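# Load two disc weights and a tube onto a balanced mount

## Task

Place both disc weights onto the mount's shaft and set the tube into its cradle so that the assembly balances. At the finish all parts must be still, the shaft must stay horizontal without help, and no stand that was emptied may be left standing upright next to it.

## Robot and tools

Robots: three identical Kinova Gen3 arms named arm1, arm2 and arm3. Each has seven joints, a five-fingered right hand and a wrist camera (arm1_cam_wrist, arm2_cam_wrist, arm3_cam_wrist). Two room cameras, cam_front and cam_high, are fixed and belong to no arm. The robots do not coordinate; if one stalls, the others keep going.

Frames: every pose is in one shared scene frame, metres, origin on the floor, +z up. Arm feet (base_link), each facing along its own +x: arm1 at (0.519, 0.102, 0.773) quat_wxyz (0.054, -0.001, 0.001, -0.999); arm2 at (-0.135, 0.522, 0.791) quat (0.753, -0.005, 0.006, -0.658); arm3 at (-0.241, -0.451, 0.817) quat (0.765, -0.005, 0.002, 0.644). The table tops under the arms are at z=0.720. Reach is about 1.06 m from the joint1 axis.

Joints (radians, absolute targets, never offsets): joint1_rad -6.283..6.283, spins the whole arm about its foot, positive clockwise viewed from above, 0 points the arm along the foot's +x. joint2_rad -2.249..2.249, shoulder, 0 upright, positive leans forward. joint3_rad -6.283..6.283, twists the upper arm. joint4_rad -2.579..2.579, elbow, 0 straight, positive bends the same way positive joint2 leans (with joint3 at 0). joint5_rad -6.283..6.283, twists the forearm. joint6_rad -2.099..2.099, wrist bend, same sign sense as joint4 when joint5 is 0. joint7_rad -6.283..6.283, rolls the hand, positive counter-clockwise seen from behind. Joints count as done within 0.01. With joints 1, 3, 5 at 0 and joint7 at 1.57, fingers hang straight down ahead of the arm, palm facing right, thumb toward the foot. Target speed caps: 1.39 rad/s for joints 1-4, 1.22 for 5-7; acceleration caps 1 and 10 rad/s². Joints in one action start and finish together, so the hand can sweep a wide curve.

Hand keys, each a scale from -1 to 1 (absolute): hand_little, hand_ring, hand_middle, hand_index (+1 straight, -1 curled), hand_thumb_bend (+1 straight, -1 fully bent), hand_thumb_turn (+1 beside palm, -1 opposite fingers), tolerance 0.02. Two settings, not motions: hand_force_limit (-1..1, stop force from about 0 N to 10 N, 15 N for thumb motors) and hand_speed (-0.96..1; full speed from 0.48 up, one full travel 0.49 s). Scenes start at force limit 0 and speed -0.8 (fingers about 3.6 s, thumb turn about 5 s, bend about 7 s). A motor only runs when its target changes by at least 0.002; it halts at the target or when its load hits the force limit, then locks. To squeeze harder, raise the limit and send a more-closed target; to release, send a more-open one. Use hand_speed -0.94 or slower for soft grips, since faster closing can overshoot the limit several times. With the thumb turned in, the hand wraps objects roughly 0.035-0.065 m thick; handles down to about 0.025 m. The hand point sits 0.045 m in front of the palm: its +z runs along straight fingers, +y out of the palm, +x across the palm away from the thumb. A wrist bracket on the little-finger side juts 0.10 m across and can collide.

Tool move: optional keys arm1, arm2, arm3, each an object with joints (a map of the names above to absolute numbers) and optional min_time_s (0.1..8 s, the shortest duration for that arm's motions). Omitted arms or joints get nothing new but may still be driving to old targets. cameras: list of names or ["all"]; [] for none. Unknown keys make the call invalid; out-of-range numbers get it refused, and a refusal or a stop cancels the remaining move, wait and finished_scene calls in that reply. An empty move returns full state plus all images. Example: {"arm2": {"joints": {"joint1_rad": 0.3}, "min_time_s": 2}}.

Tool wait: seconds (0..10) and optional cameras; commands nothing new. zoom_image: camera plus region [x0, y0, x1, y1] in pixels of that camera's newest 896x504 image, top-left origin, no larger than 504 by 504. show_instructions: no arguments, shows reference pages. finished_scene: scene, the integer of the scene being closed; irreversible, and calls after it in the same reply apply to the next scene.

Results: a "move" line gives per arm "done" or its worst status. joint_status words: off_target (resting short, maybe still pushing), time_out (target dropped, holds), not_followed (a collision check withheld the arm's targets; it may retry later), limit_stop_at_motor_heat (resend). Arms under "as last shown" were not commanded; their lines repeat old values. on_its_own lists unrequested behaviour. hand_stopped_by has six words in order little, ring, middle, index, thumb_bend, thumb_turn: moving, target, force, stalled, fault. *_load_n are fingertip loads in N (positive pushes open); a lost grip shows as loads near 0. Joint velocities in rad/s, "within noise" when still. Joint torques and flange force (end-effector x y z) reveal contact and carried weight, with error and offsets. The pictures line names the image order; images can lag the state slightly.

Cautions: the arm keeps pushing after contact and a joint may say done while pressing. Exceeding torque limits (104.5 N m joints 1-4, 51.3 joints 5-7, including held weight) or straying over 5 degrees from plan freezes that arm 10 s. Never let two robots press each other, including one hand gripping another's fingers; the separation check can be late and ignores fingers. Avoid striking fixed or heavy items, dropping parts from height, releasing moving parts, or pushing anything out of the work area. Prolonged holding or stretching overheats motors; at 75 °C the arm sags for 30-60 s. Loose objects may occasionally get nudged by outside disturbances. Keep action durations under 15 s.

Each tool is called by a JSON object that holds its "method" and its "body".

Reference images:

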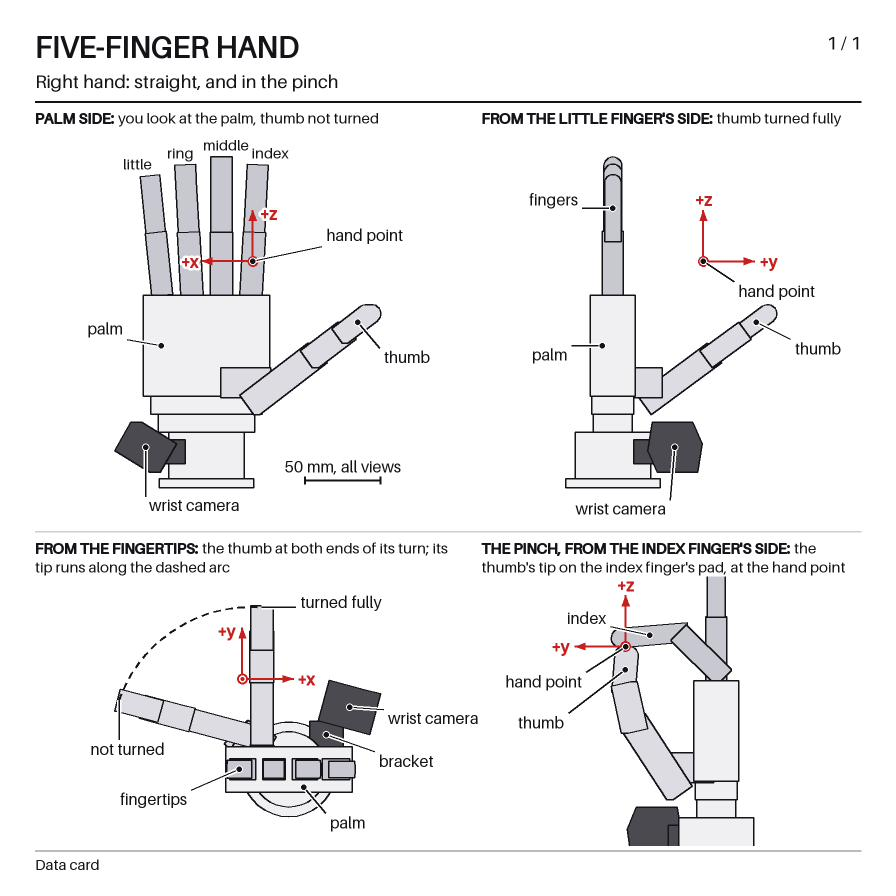

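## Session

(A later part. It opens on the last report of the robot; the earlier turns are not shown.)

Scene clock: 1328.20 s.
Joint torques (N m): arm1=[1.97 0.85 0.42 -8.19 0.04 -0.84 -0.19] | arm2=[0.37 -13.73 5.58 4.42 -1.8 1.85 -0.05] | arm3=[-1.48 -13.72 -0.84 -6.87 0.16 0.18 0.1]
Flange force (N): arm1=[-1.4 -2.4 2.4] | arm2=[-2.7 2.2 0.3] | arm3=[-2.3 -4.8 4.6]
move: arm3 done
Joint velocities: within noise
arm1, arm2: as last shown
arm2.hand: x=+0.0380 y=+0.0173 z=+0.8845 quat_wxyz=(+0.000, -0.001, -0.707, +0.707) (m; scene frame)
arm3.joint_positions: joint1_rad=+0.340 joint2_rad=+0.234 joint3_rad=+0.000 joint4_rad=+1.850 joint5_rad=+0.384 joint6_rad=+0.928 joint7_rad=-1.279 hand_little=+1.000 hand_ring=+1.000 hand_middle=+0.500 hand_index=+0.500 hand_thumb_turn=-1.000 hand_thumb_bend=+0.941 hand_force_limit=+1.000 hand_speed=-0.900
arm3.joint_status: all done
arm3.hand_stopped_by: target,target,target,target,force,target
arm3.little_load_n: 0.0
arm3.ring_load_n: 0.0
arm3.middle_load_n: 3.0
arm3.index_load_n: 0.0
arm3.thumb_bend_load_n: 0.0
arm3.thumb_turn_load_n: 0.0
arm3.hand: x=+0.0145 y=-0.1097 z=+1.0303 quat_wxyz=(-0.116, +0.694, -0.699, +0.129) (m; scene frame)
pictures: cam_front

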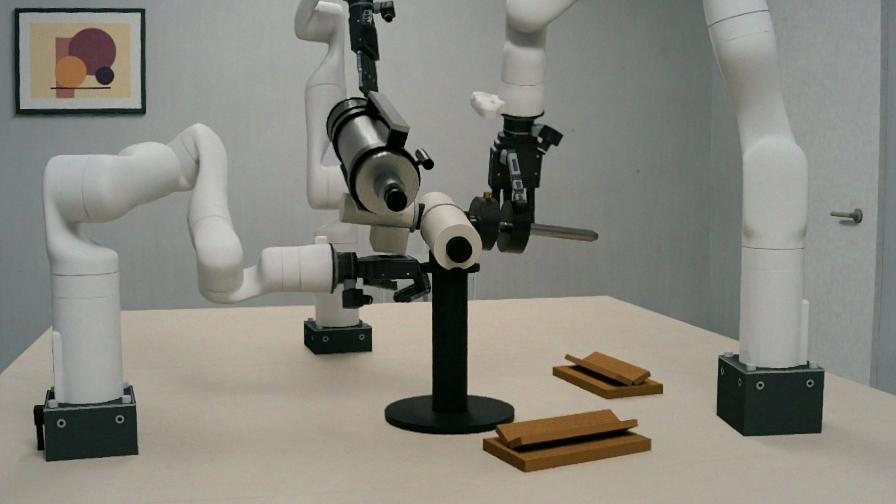

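{"method": "move", "body": {"cameras": ["cam_front","cam_high","arm3_cam_wrist","arm1_cam_wrist"]}}

{"method": "zoom_image", "body": {"camera": "cam_front", "region": [460, 185, 560, 260]}}

{"method": "zoom_image", "body": {"camera": "cam_high", "region": [450, 195, 600, 285]}}

Scene clock: 1354.77 s.
Joint torques (N m): arm1=[2 0.83 0.46 -8.18 0.06 -0.8 -0.2] | arm2=[0.33 -13.75 5.43 4.49 -1.73 1.85 -0.03] | arm3=[-1.5 -13.73 -0.9 -6.85 0.15 0.17 0.05]
Flange force (N): arm1=[-1.4 -2.3 2.5] | arm2=[-2.7 2.3 0.6] | arm3=[-2.3 -5.1 4.6]
Joint velocities: within noise
arm1.joint_positions: joint1_rad=+0.137 joint2_rad=-0.487 joint3_rad=-0.176 joint4_rad=+1.465 joint5_rad=-0.096 joint6_rad=+1.877 joint7_rad=-2.254 hand_little=+1.000 hand_ring=+1.000 hand_middle=+1.000 hand_index=+1.000 hand_thumb_turn=+1.000 hand_thumb_bend=+1.000 hand_force_limit=+0.000 hand_speed=-0.800
arm1.joint_status: not commanded
arm1.hand_stopped_by: target,target,target,target,target,target
arm1.little_load_n: 0.0
arm1.ring_load_n: 0.0
arm1.middle_load_n: 0.0
arm1.index_load_n: 0.0
arm1.thumb_bend_load_n: 0.0
arm1.thumb_turn_load_n: 0.0
arm1.hand: x=+0.3172 y=+0.0205 z=+1.3113 quat_wxyz=(-0.057, -0.959, +0.246, +0.128) (m; scene frame)
arm2.joint_positions: joint1_rad=-1.150 joint2_rad=+1.465 joint3_rad=+0.631 joint4_rad=+2.484 joint5_rad=+2.272 joint6_rad=+1.432 joint7_rad=-4.110 hand_little=-1.000 hand_ring=-1.000 hand_middle=-1.000 hand_index=-1.000 hand_thumb_turn=+1.000 hand_thumb_bend=+1.000 hand_force_limit=+0.000 hand_speed=+0.000
arm2.joint_status: not commanded
arm2.hand_stopped_by: target,target,target,target,target,target
arm2.little_load_n: 0.5
arm2.ring_load_n: 0.5
arm2.middle_load_n: 0.0
arm2.index_load_n: 0.0
arm2.thumb_bend_load_n: -0.5
arm2.thumb_turn_load_n: -0.5
arm2.hand: x=+0.0380 y=+0.0174 z=+0.8845 quat_wxyz=(+0.000, -0.001, -0.707, +0.707) (m; scene frame)
arm3.joint_positions: joint1_rad=+0.340 joint2_rad=+0.234 joint3_rad=+0.000 joint4_rad=+1.850 joint5_rad=+0.384 joint6_rad=+0.928 joint7_rad=-1.279 hand_little=+1.000 hand_ring=+1.000 hand_middle=+0.500 hand_index=+0.500 hand_thumb_turn=-1.000 hand_thumb_bend=+0.941 hand_force_limit=+1.000 hand_speed=-0.900
arm3.joint_status: all done
arm3.hand_stopped_by: target,target,target,target,force,target
arm3.little_load_n: 0.0
arm3.ring_load_n: 0.0
arm3.middle_load_n: 2.5
arm3.index_load_n: 0.0
arm3.thumb_bend_load_n: -0.5
arm3.thumb_turn_load_n: 0.0
arm3.hand: x=+0.0145 y=-0.1097 z=+1.0303 quat_wxyz=(-0.116, +0.694, -0.699, +0.129) (m; scene frame)
pictures: arm1_cam_wrist, arm3_cam_wrist, cam_front, cam_high

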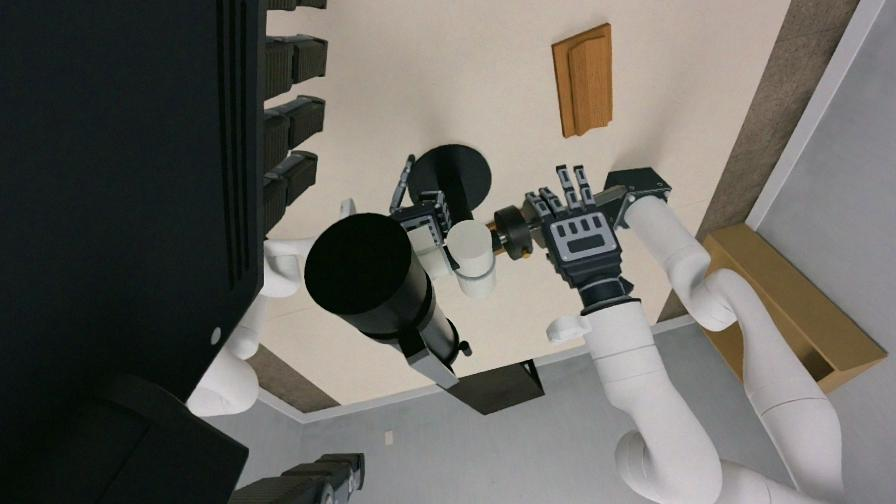

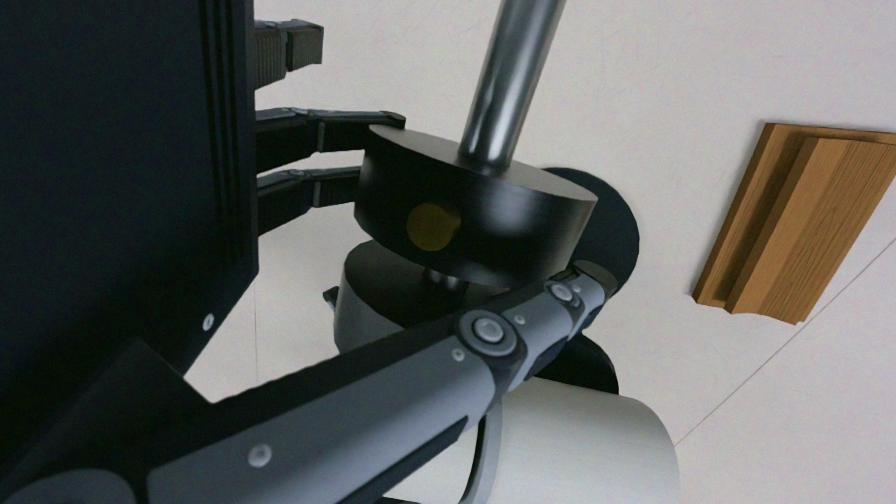

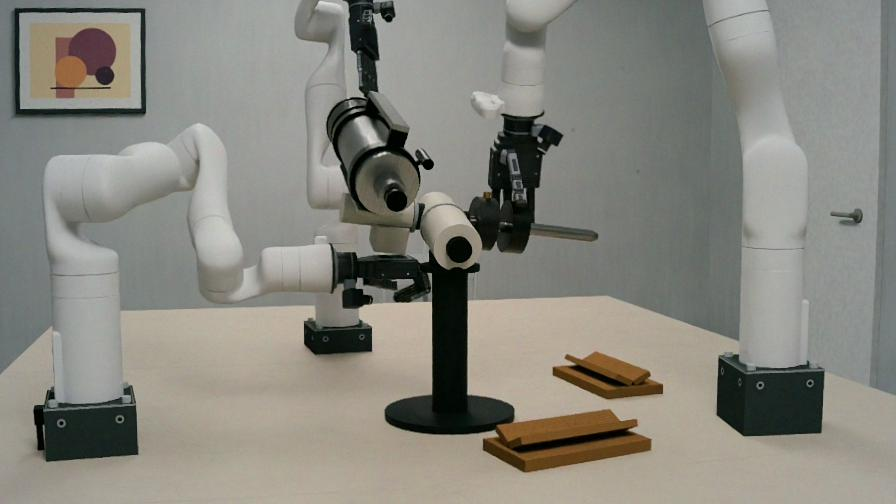

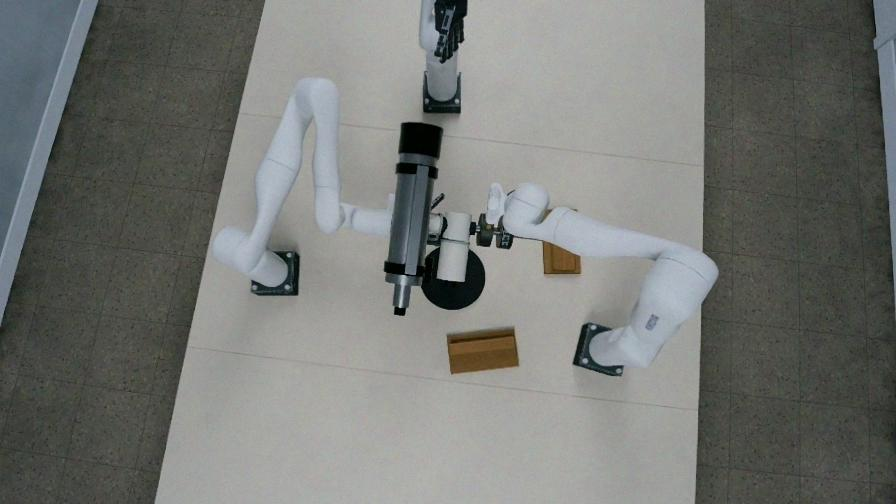

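Scaled by 5.040 from the camera's 896x504 image, which has a finer 1280x720 frame.

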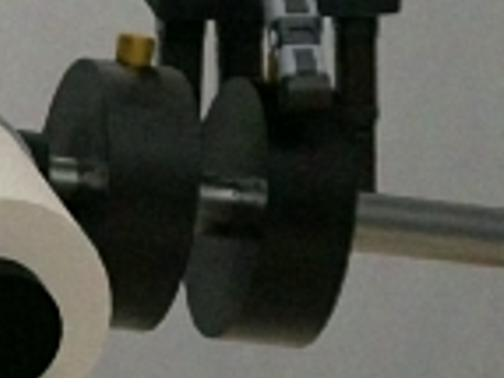

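Scaled by 3.360 from the camera's 896x504 image, which has a finer 1280x720 frame.

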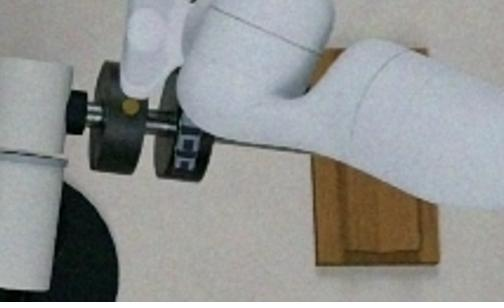

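{"method": "move", "body": {"arm3": {"joints":{"joint1_rad":0.4087,"joint2_rad":0.1834,"joint3_rad":0,"joint4_rad":2.0035,"joint5_rad":0.3469,"joint6_rad":0.6817,"joint7_rad":-1.2651},"min_time_s":2.5}, "cameras": ["cam_front","arm3_cam_wrist"]}}

{"method": "zoom_image", "body": {"camera": "cam_front", "region": [440, 160, 620, 260]}}

Scene clock: 1404.33 s.
Joint torques (N m): arm1=[1.99 0.78 0.49 -8.18 0.08 -0.83 -0.21] | arm2=[0.4 -13.74 5.47 4.45 -1.77 1.8 -0.06] | arm3=[-1.23 -11.95 -0.65 -6.54 0.23 -0.25 0.01]
Flange force (N): arm1=[-1.4 -2.2 2.4] | arm2=[-2.7 2.2 0.4] | arm3=[-1.0 -4.8 3.3]
move: arm3 done
Joint velocities: within noise
arm1, arm2: as last shown
arm1.middle_load_n: 0.5
arm2.little_load_n: 0.0
arm2.ring_load_n: 0.0
arm2.thumb_bend_load_n: 0.0
arm3.joint_positions: joint1_rad=+0.409 joint2_rad=+0.183 joint3_rad=+0.000 joint4_rad=+2.003 joint5_rad=+0.347 joint6_rad=+0.682 joint7_rad=-1.265 hand_little=+1.000 hand_ring=+1.000 hand_middle=+0.500 hand_index=+0.500 hand_thumb_turn=-1.000 hand_thumb_bend=+0.941 hand_force_limit=+1.000 hand_speed=-0.900
arm3.joint_status: all done
arm3.hand_stopped_by: target,target,target,target,force,target
arm3.little_load_n: 0.0
arm3.ring_load_n: 0.0
arm3.middle_load_n: 1.0
arm3.index_load_n: 0.0
arm3.thumb_bend_load_n: 0.0
arm3.thumb_turn_load_n: 0.0
arm3.hand: x=+0.0145 y=-0.1098 z=+1.0150 quat_wxyz=(-0.167, +0.683, -0.706, +0.078) (m; scene frame)
pictures: arm3_cam_wrist, cam_front

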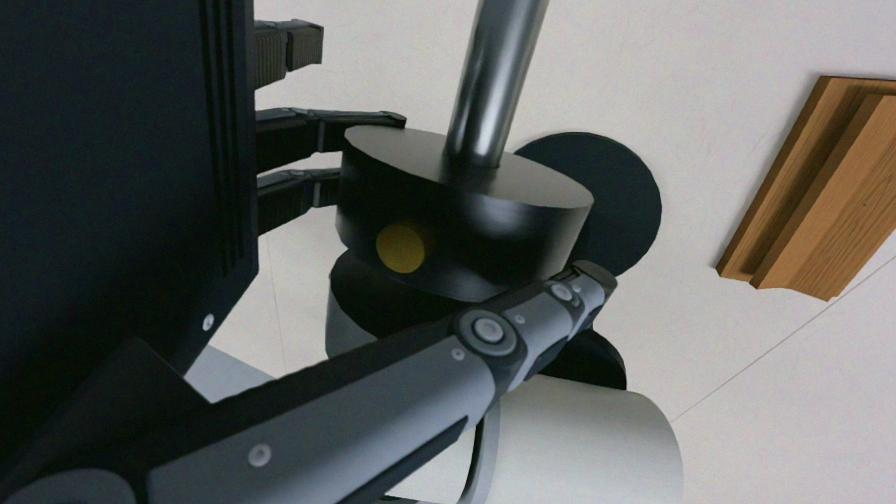

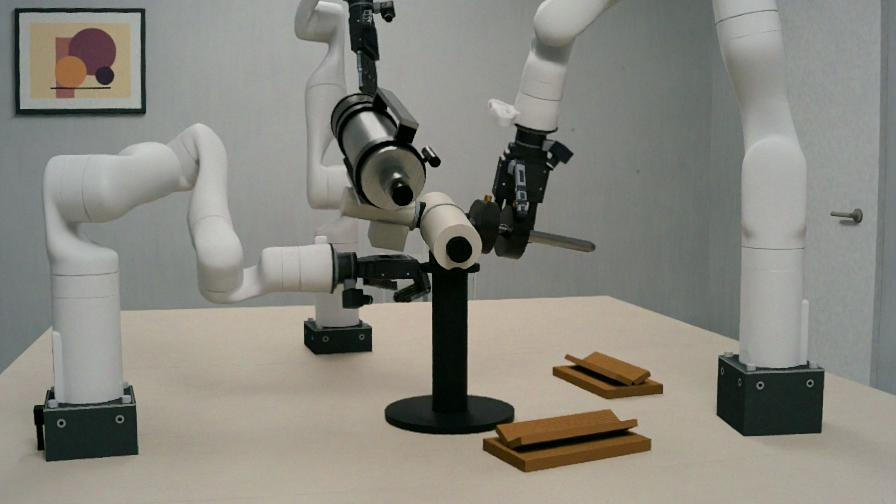

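Scaled by 2.800 from the camera's 896x504 image, which has a finer 1280x720 frame.

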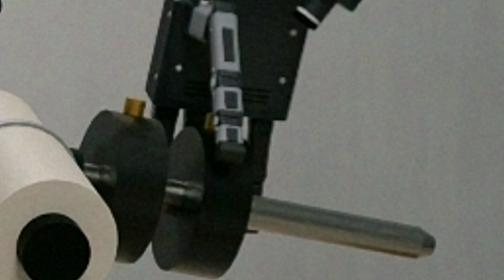

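{"method": "move", "body": {"arm3": {"joints":{"joint1_rad":0.4128,"joint2_rad":0.1780,"joint3_rad":0,"joint4_rad":2.0107,"joint5_rad":0.3469,"joint6_rad":0.6787,"joint7_rad":-1.2618},"min_time_s":1}, "cameras": []}}

{"method": "move", "body": {"arm3": {"joints":{"hand_index":0.25,"hand_middle":0.25}}, "cameras": ["cam_front","arm3_cam_wrist"]}}

{"method": "zoom_image", "body": {"camera": "cam_front", "region": [440, 160, 620, 260]}}

Scene clock: 1437.13 s.
Joint torques (N m): arm1=[1.96 0.87 0.45 -8.21 0.05 -0.84 -0.19] | arm2=[0.34 -13.7 5.52 4.42 -1.77 1.8 0.01] | arm3=[-1.34 -12.1 -0.77 -5.83 0.14 0.22 0.09]
Flange force (N): arm1=[-1.3 -2.4 2.6] | arm2=[-2.4 2.2 0.3] | arm3=[-2.5 -6.0 4.8]
move: arm3 done
Joint velocities: within noise
arm1, arm2: as last shown
arm1.middle_load_n: 0.0
arm2.little_load_n: 0.5
arm2.thumb_turn_load_n: 0.0
arm3.joint_positions: joint1_rad=+0.413 joint2_rad=+0.178 joint3_rad=+0.000 joint4_rad=+2.011 joint5_rad=+0.347 joint6_rad=+0.679 joint7_rad=-1.262 hand_little=+1.000 hand_ring=+1.000 hand_middle=+0.500 hand_index=+0.500 hand_thumb_turn=-1.000 hand_thumb_bend=+0.941 hand_force_limit=+1.000 hand_speed=-0.900
arm3.joint_status: all done
arm3.hand_stopped_by: target,target,target,target,force,target
arm3.little_load_n: 0.0
arm3.ring_load_n: 0.0
arm3.middle_load_n: 2.5
arm3.index_load_n: 0.0
arm3.thumb_bend_load_n: 0.0
arm3.thumb_turn_load_n: 0.0
arm3.hand: x=+0.0143 y=-0.1128 z=+1.0150 quat_wxyz=(-0.167, +0.683, -0.706, +0.079) (m; scene frame)
pictures: none
No camera images: "cameras" was empty.

Scene clock: 1438.20 s.
Joint torques (N m): arm1=[1.97 0.82 0.5 -8.19 0.05 -0.84 -0.17] | arm2=[0.36 -13.74 5.43 4.51 -1.74 1.85 -0.05] | arm3=[-4.7 -11.28 -4.65 -4.21 -1.7 0.16 0.14]
Flange force (N): arm1=[-1.3 -2.1 2.4] | arm2=[-2.8 2.3 0.6] | arm3=[-0.1 -14.3 5.7]
move: arm3 off_target
Joint velocities: within noise
arm1, arm2: as last shown
arm1.middle_load_n: 0.5
arm1.thumb_bend_load_n: -0.5
arm2.little_load_n: 0.0
arm2.thumb_turn_load_n: -0.5
arm3.joint_positions: joint1_rad=+0.413 joint2_rad=+0.178 joint3_rad=+0.000 joint4_rad=+2.011 joint5_rad=+0.347 joint6_rad=+0.679 joint7_rad=-1.262 hand_little=+1.000 hand_ring=+1.000 hand_middle=+0.383 hand_index=+0.366 hand_thumb_turn=-1.000 hand_thumb_bend=+0.944 hand_force_limit=+1.000 hand_speed=-0.900
arm3.joint_status: hand_middle off_target (ended at +0.383, target +0.250); hand_index off_target (ended at +0.366, target +0.250)
arm3.hand_stopped_by: target,target,force,force,force,target
arm3.little_load_n: 0.0
arm3.ring_load_n: 0.0
arm3.middle_load_n: 6.5
arm3.index_load_n: 12.0
arm3.thumb_bend_load_n: 9.0
arm3.thumb_turn_load_n: 0.0
arm3.hand: x=+0.0144 y=-0.1128 z=+1.0150 quat_wxyz=(-0.167, +0.683, -0.706, +0.079) (m; scene frame)
pictures: arm3_cam_wrist, cam_front

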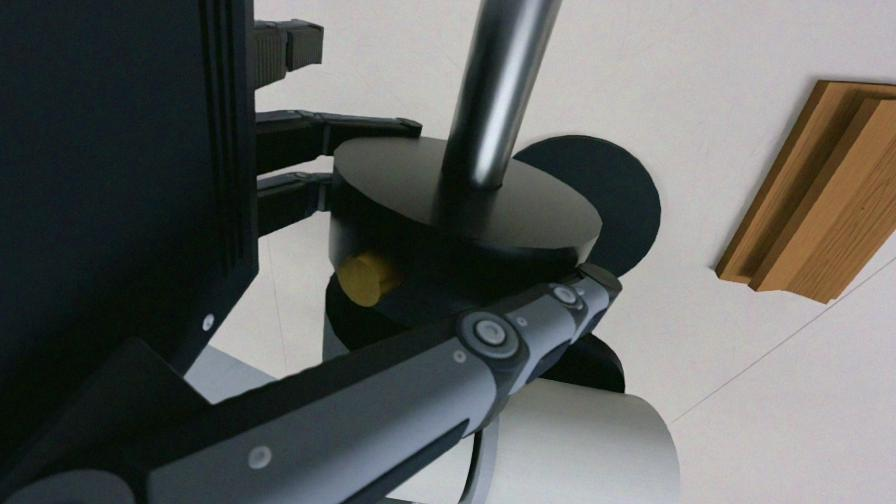

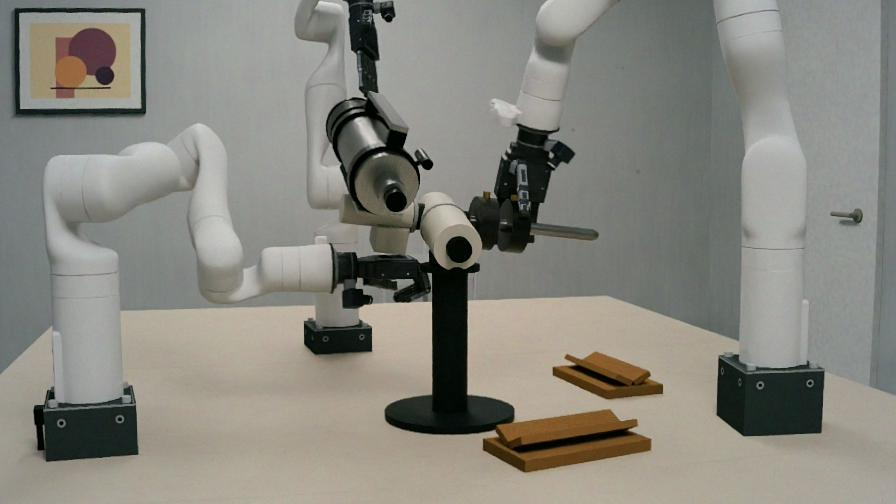

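Scaled by 2.800 from the camera's 896x504 image, which has a finer 1280x720 frame.

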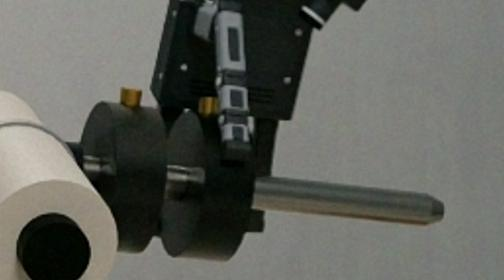

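{"method": "move", "body": {"arm3": {"joints":{"hand_index":0.50,"hand_middle":0.50}}, "cameras": []}}

{"method": "move", "body": {"arm3": {"joints":{"joint1_rad":0.4067,"joint2_rad":0.1926,"joint3_rad":0,"joint4_rad":1.9913,"joint5_rad":0.3469,"joint6_rad":0.6857,"joint7_rad":-1.2695},"min_time_s":1.5}, "cameras": ["cam_front","arm3_cam_wrist"]}}

{"method": "zoom_image", "body": {"camera": "cam_front", "region": [440, 160, 620, 260]}}

Scene clock: 1462.30 s.
Joint torques (N m): arm1=[1.99 0.84 0.45 -8.18 0.06 -0.82 -0.21] | arm2=[0.36 -13.74 5.51 4.38 -1.77 1.85 -0.09] | arm3=[-1.34 -12.5 -0.98 -6.59 0.18 -0.21 0.02]
Flange force (N): arm1=[-1.4 -2.4 2.5] | arm2=[-2.8 2.1 0.3] | arm3=[-1.6 -5.3 5.1]
move: arm3 done
Joint velocities: within noise
arm1, arm2: as last shown
arm1.thumb_bend_load_n: 0.0
arm2.middle_load_n: 0.5
arm3.joint_positions: joint1_rad=+0.413 joint2_rad=+0.178 joint3_rad=+0.000 joint4_rad=+2.011 joint5_rad=+0.347 joint6_rad=+0.679 joint7_rad=-1.262 hand_little=+1.000 hand_ring=+1.000 hand_middle=+0.500 hand_index=+0.500 hand_thumb_turn=-1.000 hand_thumb_bend=+0.941 hand_force_limit=+1.000 hand_speed=-0.900
arm3.joint_status: all done
arm3.hand_stopped_by: target,target,target,target,force,target
arm3.little_load_n: 0.0
arm3.ring_load_n: 0.0
arm3.middle_load_n: 1.0
arm3.index_load_n: 0.0
arm3.thumb_bend_load_n: 0.0
arm3.thumb_turn_load_n: 0.0
arm3.hand: x=+0.0144 y=-0.1128 z=+1.0150 quat_wxyz=(-0.167, +0.683, -0.706, +0.079) (m; scene frame)
pictures: none
No camera images: "cameras" was empty.

Scene clock: 1464.10 s.
Joint torques (N m): arm1=[1.97 0.87 0.45 -8.17 0.03 -0.82 -0.2] | arm2=[0.29 -13.73 5.51 4.48 -1.76 1.84 -0.05] | arm3=[-0.89 -12.4 -0.44 -6.92 0.41 -0.37 0.07]
Flange force (N): arm1=[-1.3 -2.4 2.5] | arm2=[-2.6 2.3 0.6] | arm3=[-1.3 -3.5 3.5]
move: arm3 done
Joint velocities: within noise
arm1, arm2: as last shown
arm1.middle_load_n: 0.0
arm1.index_load_n: -0.5
arm2.middle_load_n: 0.0
arm3.joint_positions: joint1_rad=+0.407 joint2_rad=+0.193 joint3_rad=+0.000 joint4_rad=+1.991 joint5_rad=+0.347 joint6_rad=+0.686 joint7_rad=-1.270 hand_little=+1.000 hand_ring=+1.000 hand_middle=+0.500 hand_index=+0.500 hand_thumb_turn=-1.000 hand_thumb_bend=+0.941 hand_force_limit=+1.000 hand_speed=-0.900
arm3.joint_status: all done
arm3.hand_stopped_by: target,target,target,target,force,target
arm3.little_load_n: 0.0
arm3.ring_load_n: 0.0
arm3.middle_load_n: 0.5
arm3.index_load_n: 0.0
arm3.thumb_bend_load_n: 0.0
arm3.thumb_turn_load_n: 0.0
arm3.hand: x=+0.0165 y=-0.1058 z=+1.0150 quat_wxyz=(-0.166, +0.682, -0.708, +0.078) (m; scene frame)
pictures: arm3_cam_wrist, cam_front

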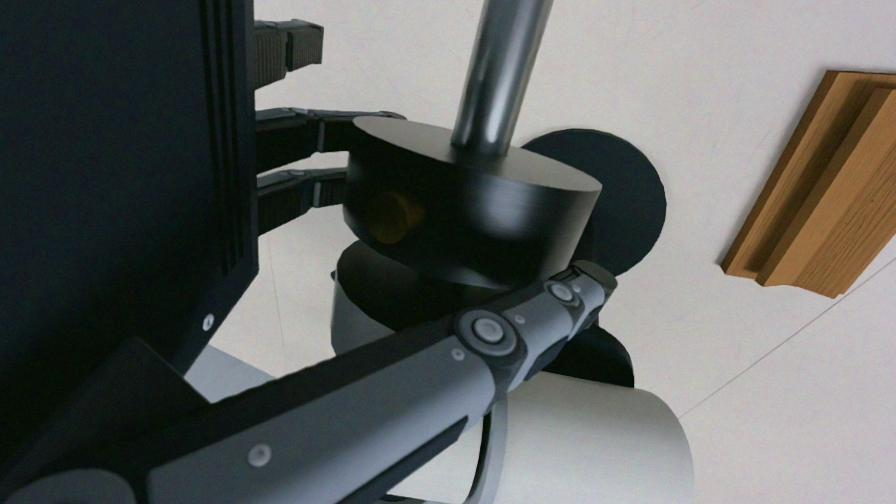

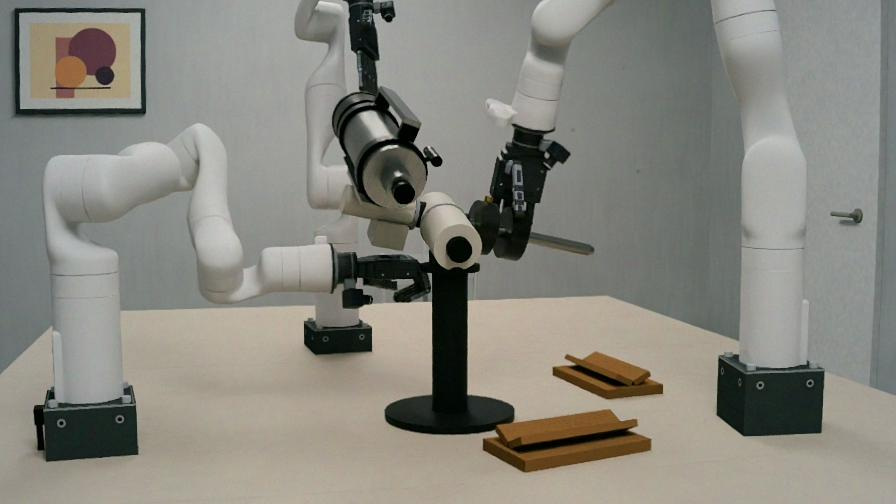

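Scaled by 2.800 from the camera's 896x504 image, which has a finer 1280x720 frame.

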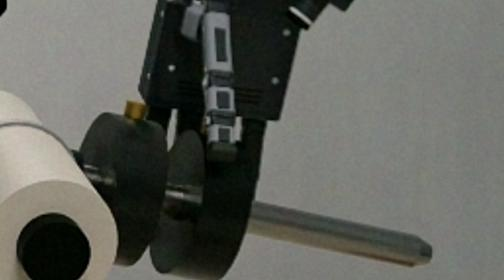

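{"method": "move", "body": {"arm3": {"joints":{"joint1_rad":0.4040,"joint2_rad":0.1962,"joint3_rad":0,"joint4_rad":1.9865,"joint5_rad":0.3469,"joint6_rad":0.6877,"joint7_rad":-1.2717},"min_time_s":1}, "cameras": []}}

{"method": "move", "body": {"arm3": {"joints":{"hand_index":0.251,"hand_middle":0.251}}, "cameras": ["cam_front","arm3_cam_wrist"]}}

{"method": "zoom_image", "body": {"camera": "cam_front", "region": [440, 160, 620, 260]}}

Scene clock: 1474.60 s.
Joint torques (N m): arm1=[1.98 0.88 0.45 -8.17 0.06 -0.85 -0.19] | arm2=[0.32 -13.71 5.46 4.44 -1.77 1.85 -0.04] | arm3=[-1.09 -12.45 -0.42 -6.89 0.38 -0.4 0.07]
Flange force (N): arm1=[-1.3 -2.4 2.4] | arm2=[-2.6 2.1 0.6] | arm3=[-1.2 -3.9 3.4]
move: arm3 done
Joint velocities: within noise
arm1, arm2: as last shown
arm1.index_load_n: 0.0
arm3.joint_positions: joint1_rad=+0.404 joint2_rad=+0.196 joint3_rad=+0.000 joint4_rad=+1.986 joint5_rad=+0.347 joint6_rad=+0.688 joint7_rad=-1.272 hand_little=+1.000 hand_ring=+1.000 hand_middle=+0.500 hand_index=+0.500 hand_thumb_turn=-1.000 hand_thumb_bend=+0.941 hand_force_limit=+1.000 hand_speed=-0.900
arm3.joint_status: all done
arm3.hand_stopped_by: target,target,target,target,force,target
arm3.little_load_n: 0.0
arm3.ring_load_n: 0.0
arm3.middle_load_n: 0.0
arm3.index_load_n: 0.0
arm3.thumb_bend_load_n: 0.0
arm3.thumb_turn_load_n: 0.0
arm3.hand: x=+0.0166 y=-0.1038 z=+1.0150 quat_wxyz=(-0.166, +0.682, -0.707, +0.078) (m; scene frame)
pictures: none
No camera images: "cameras" was empty.

Scene clock: 1475.67 s.
Joint torques (N m): arm1=[2 0.79 0.47 -8.18 0.06 -0.82 -0.18] | arm2=[0.35 -13.67 5.58 4.52 -1.75 1.84 -0.02] | arm3=[-3.83 -11.41 -3.45 -4.04 -1.26 0.52 0.17]
Flange force (N): arm1=[-1.4 -2.2 2.4] | arm2=[-2.9 2.4 0.4] | arm3=[-1.5 -12.5 4.9]
move: arm3 off_target
Joint velocities: within noise
arm1, arm2: as last shown
arm1.index_load_n: 0.5
arm2.thumb_turn_load_n: 0.0
arm3.joint_positions: joint1_rad=+0.404 joint2_rad=+0.196 joint3_rad=+0.000 joint4_rad=+1.986 joint5_rad=+0.347 joint6_rad=+0.688 joint7_rad=-1.272 hand_little=+1.000 hand_ring=+1.000 hand_middle=+0.384 hand_index=+0.355 hand_thumb_turn=-1.000 hand_thumb_bend=+0.944 hand_force_limit=+1.000 hand_speed=-0.900
arm3.joint_status: hand_middle off_target (ended at +0.384, target +0.251); hand_index off_target (ended at +0.355, target +0.251)
arm3.hand_stopped_by: target,target,force,force,force,target
arm3.little_load_n: 0.0
arm3.ring_load_n: 0.0
arm3.middle_load_n: 5.5
arm3.index_load_n: 11.0
arm3.thumb_bend_load_n: 10.0
arm3.thumb_turn_load_n: 1.0
arm3.hand: x=+0.0166 y=-0.1038 z=+1.0150 quat_wxyz=(-0.166, +0.682, -0.707, +0.078) (m; scene frame)
pictures: arm3_cam_wrist, cam_front

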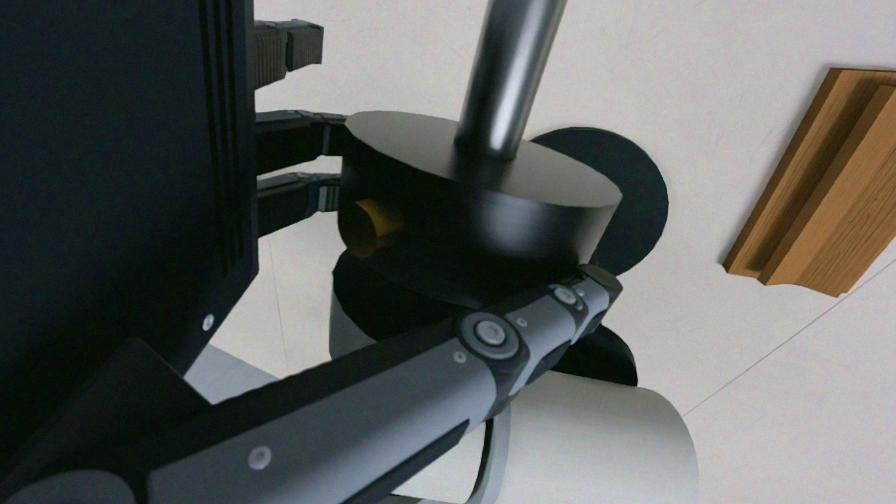

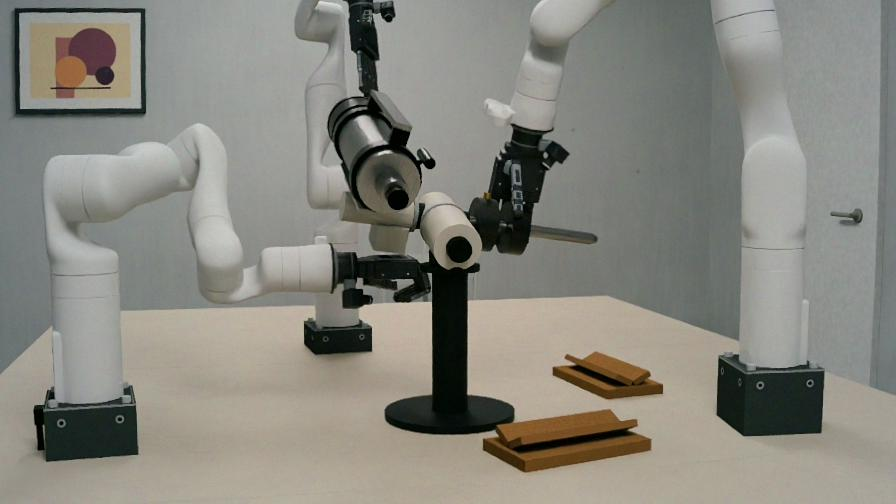

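Scaled by 2.800 from the camera's 896x504 image, which has a finer 1280x720 frame.

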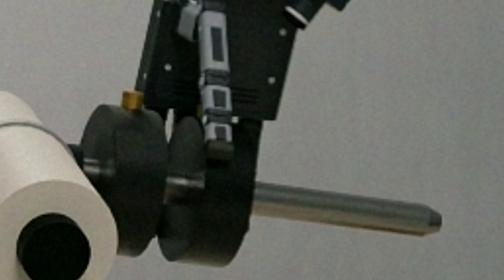

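{"method": "move", "body": {"arm3": {"joints":{"joint1_rad":0.3405,"joint2_rad":0.2501,"joint3_rad":0,"joint4_rad":1.8305,"joint5_rad":0.3833,"joint6_rad":0.9316,"joint7_rad":-1.2776},"min_time_s":3}, "cameras": ["cam_front","arm3_cam_wrist","cam_high"]}}

{"method": "zoom_image", "body": {"camera": "cam_front", "region": [440, 160, 620, 260]}}

Scene clock: 1497.23 s.
Joint torques (N m): arm1=[1.96 0.88 0.44 -8.18 0.04 -0.82 -0.2] | arm2=[0.35 -13.76 5.5 4.45 -1.73 1.88 -0.04] | arm3=[0.02 -14.8 0.73 -8.1 1.28 -0.07 0.02]
Flange force (N): arm1=[-1.3 -2.4 2.5] | arm2=[-2.8 2.4 0.4] | arm3=[-2.8 -0.6 4.6]
move: arm3 done
Joint velocities: within noise
arm1.joint_positions: joint1_rad=+0.137 joint2_rad=-0.487 joint3_rad=-0.176 joint4_rad=+1.465 joint5_rad=-0.096 joint6_rad=+1.877 joint7_rad=-2.254 hand_little=+1.000 hand_ring=+1.000 hand_middle=+1.000 hand_index=+1.000 hand_thumb_turn=+1.000 hand_thumb_bend=+1.000 hand_force_limit=+0.000 hand_speed=-0.800
arm1.joint_status: not commanded
arm1.hand_stopped_by: target,target,target,target,target,target
arm1.little_load_n: 0.0
arm1.ring_load_n: 0.0
arm1.middle_load_n: 0.0
arm1.index_load_n: 0.0
arm1.thumb_bend_load_n: 0.0
arm1.thumb_turn_load_n: 0.0
arm1.hand: x=+0.3172 y=+0.0205 z=+1.3113 quat_wxyz=(-0.057, -0.959, +0.246, +0.128) (m; scene frame)
arm2.joint_positions: joint1_rad=-1.150 joint2_rad=+1.465 joint3_rad=+0.631 joint4_rad=+2.484 joint5_rad=+2.272 joint6_rad=+1.432 joint7_rad=-4.110 hand_little=-1.000 hand_ring=-1.000 hand_middle=-1.000 hand_index=-1.000 hand_thumb_turn=+1.000 hand_thumb_bend=+1.000 hand_force_limit=+0.000 hand_speed=+0.000
arm2.joint_status: not commanded
arm2.hand_stopped_by: target,target,target,target,target,target
arm2.little_load_n: 0.5
arm2.ring_load_n: 0.0
arm2.middle_load_n: 0.0
arm2.index_load_n: 0.0
arm2.thumb_bend_load_n: 0.0
arm2.thumb_turn_load_n: -0.5
arm2.hand: x=+0.0380 y=+0.0174 z=+0.8845 quat_wxyz=(+0.000, -0.001, -0.707, +0.707) (m; scene frame)
arm3.joint_positions: joint1_rad=+0.341 joint2_rad=+0.250 joint3_rad=+0.000 joint4_rad=+1.831 joint5_rad=+0.383 joint6_rad=+0.932 joint7_rad=-1.278 hand_little=+1.000 hand_ring=+1.000 hand_middle=+0.383 hand_index=+0.355 hand_thumb_turn=-1.000 hand_thumb_bend=+0.945 hand_force_limit=+1.000 hand_speed=-0.900
arm3.joint_status: all done
arm3.hand_stopped_by: target,target,force,force,force,target
arm3.little_load_n: 0.0
arm3.ring_load_n: 0.0
arm3.middle_load_n: 1.5
arm3.index_load_n: 5.5
arm3.thumb_bend_load_n: 7.0
arm3.thumb_turn_load_n: 0.5
arm3.hand: x=+0.0180 y=-0.1035 z=+1.0297 quat_wxyz=(-0.116, +0.694, -0.699, +0.129) (m; scene frame)
pictures: arm3_cam_wrist, cam_front, cam_high

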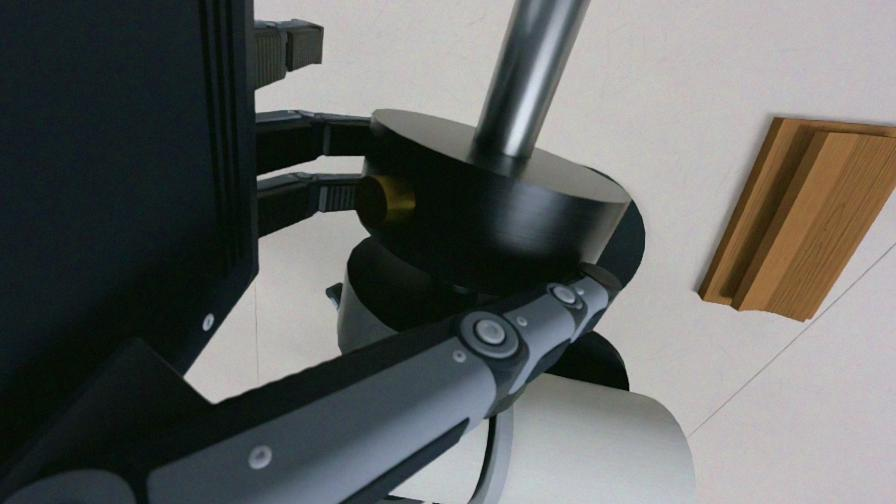

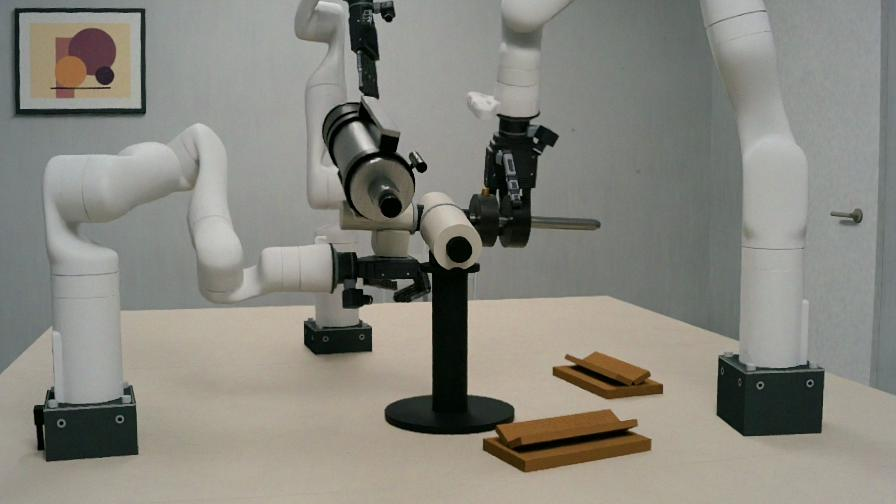

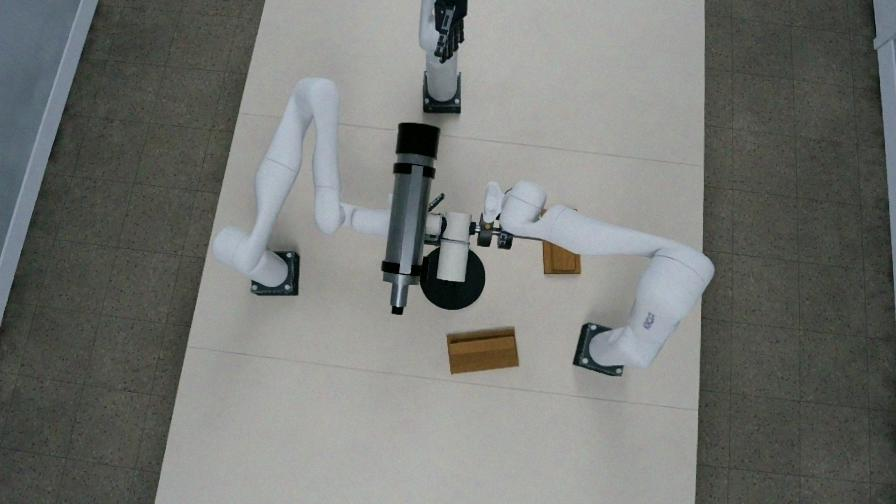

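Scaled by 2.800 from the camera's 896x504 image, which has a finer 1280x720 frame.

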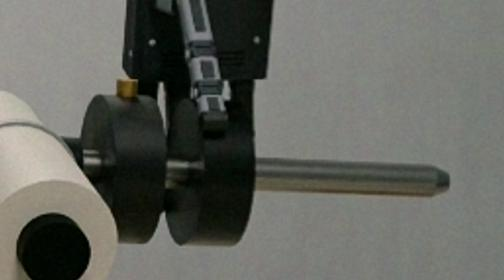

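{"method": "move", "body": {"arm3": {"joints":{"hand_index":0.50,"hand_middle":0.50}}, "cameras": ["cam_front","arm3_cam_wrist"]}}

{"method": "zoom_image", "body": {"camera": "cam_front", "region": [440, 160, 620, 260]}}

Scene clock: 1508.40 s.
Joint torques (N m): arm1=[1.93 0.82 0.46 -8.17 0.04 -0.81 -0.19] | arm2=[0.3 -13.74 5.47 4.4 -1.75 1.85 -0.07] | arm3=[-1.59 -13.88 -1.08 -6.45 -0.04 0.46 0.08]
Flange force (N): arm1=[-1.4 -2.2 2.4] | arm2=[-2.6 2.2 0.5] | arm3=[-2.6 -5.7 4.8]
move: arm3 done
Joint velocities: within noise
arm1, arm2: as last shown
arm2.little_load_n: 0.0
arm3.joint_positions: joint1_rad=+0.341 joint2_rad=+0.250 joint3_rad=+0.000 joint4_rad=+1.830 joint5_rad=+0.383 joint6_rad=+0.932 joint7_rad=-1.278 hand_little=+1.000 hand_ring=+1.000 hand_middle=+0.500 hand_index=+0.500 hand_thumb_turn=-1.000 hand_thumb_bend=+0.941 hand_force_limit=+1.000 hand_speed=-0.900
arm3.joint_status: all done
arm3.hand_stopped_by: target,target,target,target,force,target
arm3.little_load_n: 0.0
arm3.ring_load_n: 0.5
arm3.middle_load_n: 3.5
arm3.index_load_n: 0.0
arm3.thumb_bend_load_n: 0.0
arm3.thumb_turn_load_n: 0.0
arm3.hand: x=+0.0180 y=-0.1035 z=+1.0297 quat_wxyz=(-0.116, +0.694, -0.699, +0.129) (m; scene frame)
pictures: arm3_cam_wrist, cam_front

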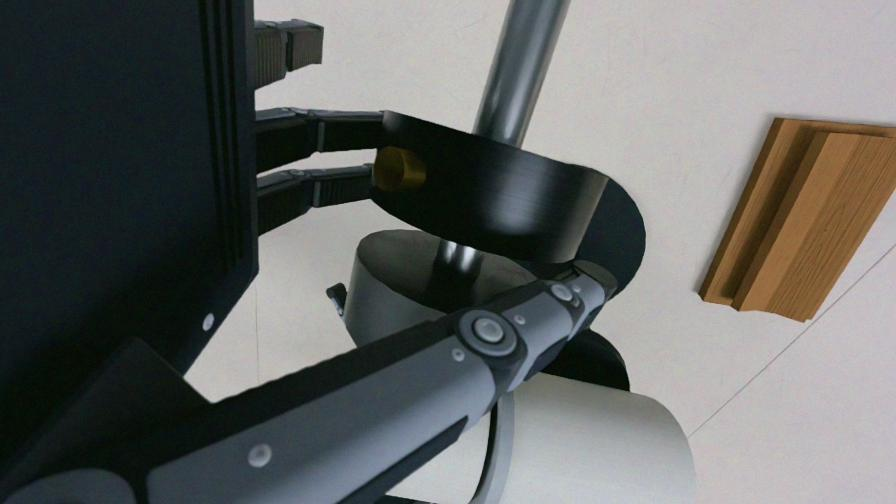

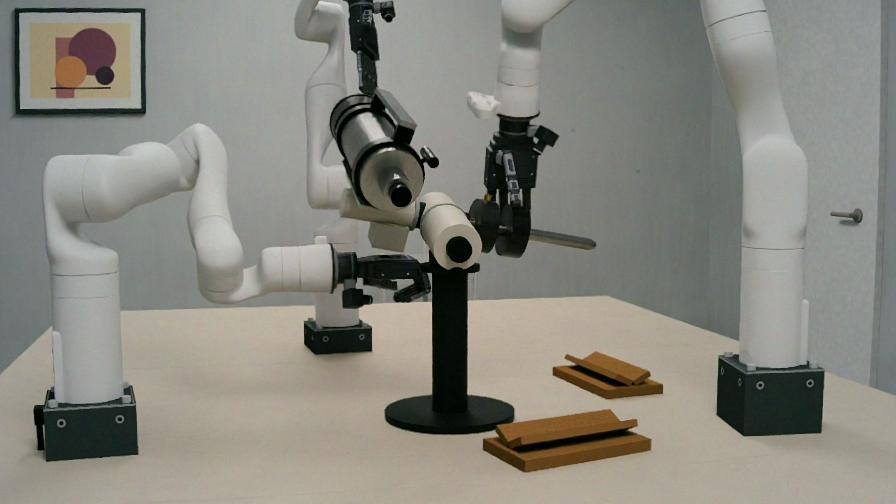

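Scaled by 2.800 from the camera's 896x504 image, which has a finer 1280x720 frame.

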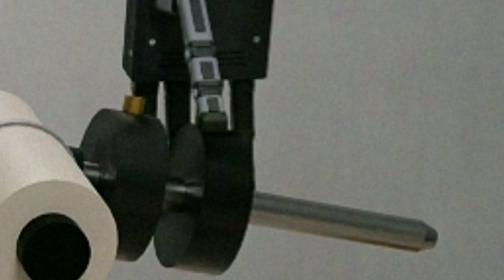

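{"method": "move", "body": {"arm3": {"joints":{"joint1_rad":0.4040,"joint2_rad":0.1962,"joint3_rad":0,"joint4_rad":1.9865,"joint5_rad":0.3469,"joint6_rad":0.6877,"joint7_rad":-1.2717},"min_time_s":2.5}, "cameras": []}}

{"method": "move", "body": {"arm3": {"joints":{"hand_index":0.252,"hand_middle":0.252}}, "cameras": []}}

{"method": "move", "body": {"arm3": {"joints":{"joint1_rad":0.3405,"joint2_rad":0.2436,"joint3_rad":0,"joint4_rad":1.8196,"joint5_rad":0.3786,"joint6_rad":0.9479,"joint7_rad":-1.2694},"min_time_s":3}, "cameras": ["cam_front","arm3_cam_wrist"]}}

{"method": "zoom_image", "body": {"camera": "cam_front", "region": [440, 160, 620, 260]}}

Scene clock: 1639.60 s.
Joint torques (N m): arm1=[1.97 0.84 0.45 -8.13 0.08 -0.82 -0.22] | arm2=[0.37 -13.76 5.48 4.44 -1.78 1.84 -0.04] | arm3=[-1.08 -12.36 -0.64 -6.54 0.26 -0.19 0.04]
Flange force (N): arm1=[-1.4 -2.3 2.3] | arm2=[-2.6 2.3 0.4] | arm3=[-1.5 -4.4 3.7]
move: arm3 done
Joint velocities: within noise
arm1, arm2: as last shown
arm1.thumb_bend_load_n: -0.5
arm2.thumb_turn_load_n: 0.0
arm3.joint_positions: joint1_rad=+0.404 joint2_rad=+0.196 joint3_rad=+0.000 joint4_rad=+1.987 joint5_rad=+0.347 joint6_rad=+0.688 joint7_rad=-1.272 hand_little=+1.000 hand_ring=+1.000 hand_middle=+0.500 hand_index=+0.500 hand_thumb_turn=-1.000 hand_thumb_bend=+0.941 hand_force_limit=+1.000 hand_speed=-0.900
arm3.joint_status: all done
arm3.hand_stopped_by: target,target,target,target,force,target
arm3.little_load_n: 0.0
arm3.ring_load_n: 0.0
arm3.middle_load_n: 1.0
arm3.index_load_n: 0.0
arm3.thumb_bend_load_n: 0.0
arm3.thumb_turn_load_n: 0.0
arm3.hand: x=+0.0166 y=-0.1039 z=+1.0150 quat_wxyz=(-0.166, +0.682, -0.707, +0.078) (m; scene frame)
pictures: none
No camera images: "cameras" was empty.

Scene clock: 1640.67 s.
Joint torques (N m): arm1=[1.98 0.85 0.43 -8.13 0.05 -0.83 -0.2] | arm2=[0.38 -13.68 5.49 4.4 -1.75 1.85 -0.06] | arm3=[-4.28 -11.39 -4 -4.03 -1.42 0.37 0.15]
Flange force (N): arm1=[-1.5 -2.4 2.2] | arm2=[-2.9 2.0 0.3] | arm3=[-1.0 -13.6 4.9]
move: arm3 off_target
Joint velocities: within noise
arm1, arm2: as last shown
arm1.little_load_n: -0.5
arm1.thumb_bend_load_n: 0.0
arm2.thumb_turn_load_n: -0.5
arm3.joint_positions: joint1_rad=+0.404 joint2_rad=+0.196 joint3_rad=+0.000 joint4_rad=+1.987 joint5_rad=+0.347 joint6_rad=+0.688 joint7_rad=-1.272 hand_little=+1.000 hand_ring=+1.000 hand_middle=+0.384 hand_index=+0.355 hand_thumb_turn=-1.000 hand_thumb_bend=+0.944 hand_force_limit=+1.000 hand_speed=-0.900
arm3.joint_status: hand_middle off_target (ended at +0.384, target +0.252); hand_index off_target (ended at +0.355, target +0.252)
arm3.hand_stopped_by: target,target,force,force,force,target
arm3.little_load_n: 0.0
arm3.ring_load_n: 0.0
arm3.middle_load_n: 6.0
arm3.index_load_n: 11.5
arm3.thumb_bend_load_n: 10.0
arm3.thumb_turn_load_n: 1.5
arm3.hand: x=+0.0166 y=-0.1039 z=+1.0150 quat_wxyz=(-0.166, +0.682, -0.708, +0.078) (m; scene frame)
pictures: none
No camera images: "cameras" was empty.

Scene clock: 1643.97 s.
Joint torques (N m): arm1=[1.97 0.82 0.44 -8.17 0.07 -0.83 -0.21] | arm2=[0.32 -13.74 5.54 4.42 -1.72 1.87 -0.05] | arm3=[-0.92 -14.16 -0.24 -7.19 0.67 0.26 0.04]
Flange force (N): arm1=[-1.4 -2.4 2.4] | arm2=[-2.7 2.4 0.3] | arm3=[-2.6 -3.7 4.5]
move: arm3 done
Joint velocities: within noise
arm1, arm2: as last shown
arm1.little_load_n: 0.0
arm3.joint_positions: joint1_rad=+0.341 joint2_rad=+0.244 joint3_rad=+0.000 joint4_rad=+1.820 joint5_rad=+0.379 joint6_rad=+0.948 joint7_rad=-1.269 hand_little=+1.000 hand_ring=+1.000 hand_middle=+0.383 hand_index=+0.354 hand_thumb_turn=-1.000 hand_thumb_bend=+0.942 hand_force_limit=+1.000 hand_speed=-0.900
arm3.joint_status: all done
arm3.hand_stopped_by: target,target,force,force,force,target
arm3.little_load_n: 0.0
arm3.ring_load_n: 0.0
arm3.middle_load_n: 3.0
arm3.index_load_n: 0.0
arm3.thumb_bend_load_n: 1.5
arm3.thumb_turn_load_n: 0.0
arm3.hand: x=+0.0180 y=-0.1035 z=+1.0351 quat_wxyz=(-0.116, +0.694, -0.699, +0.129) (m; scene frame)
pictures: arm3_cam_wrist, cam_front

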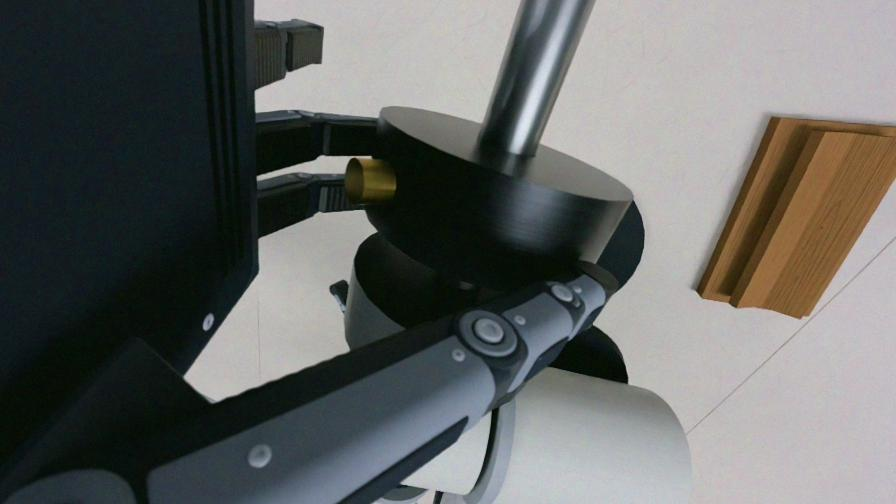

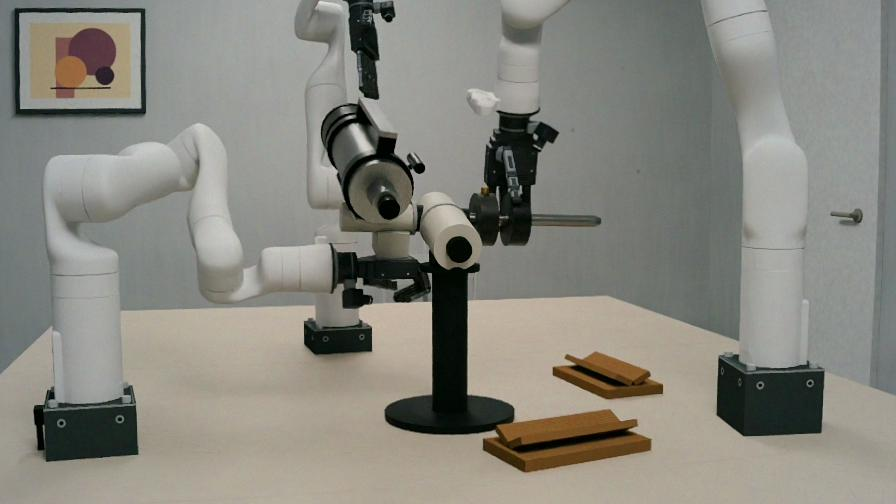

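Scaled by 2.800 from the camera's 896x504 image, which has a finer 1280x720 frame.

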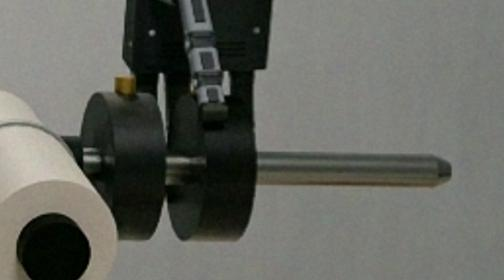

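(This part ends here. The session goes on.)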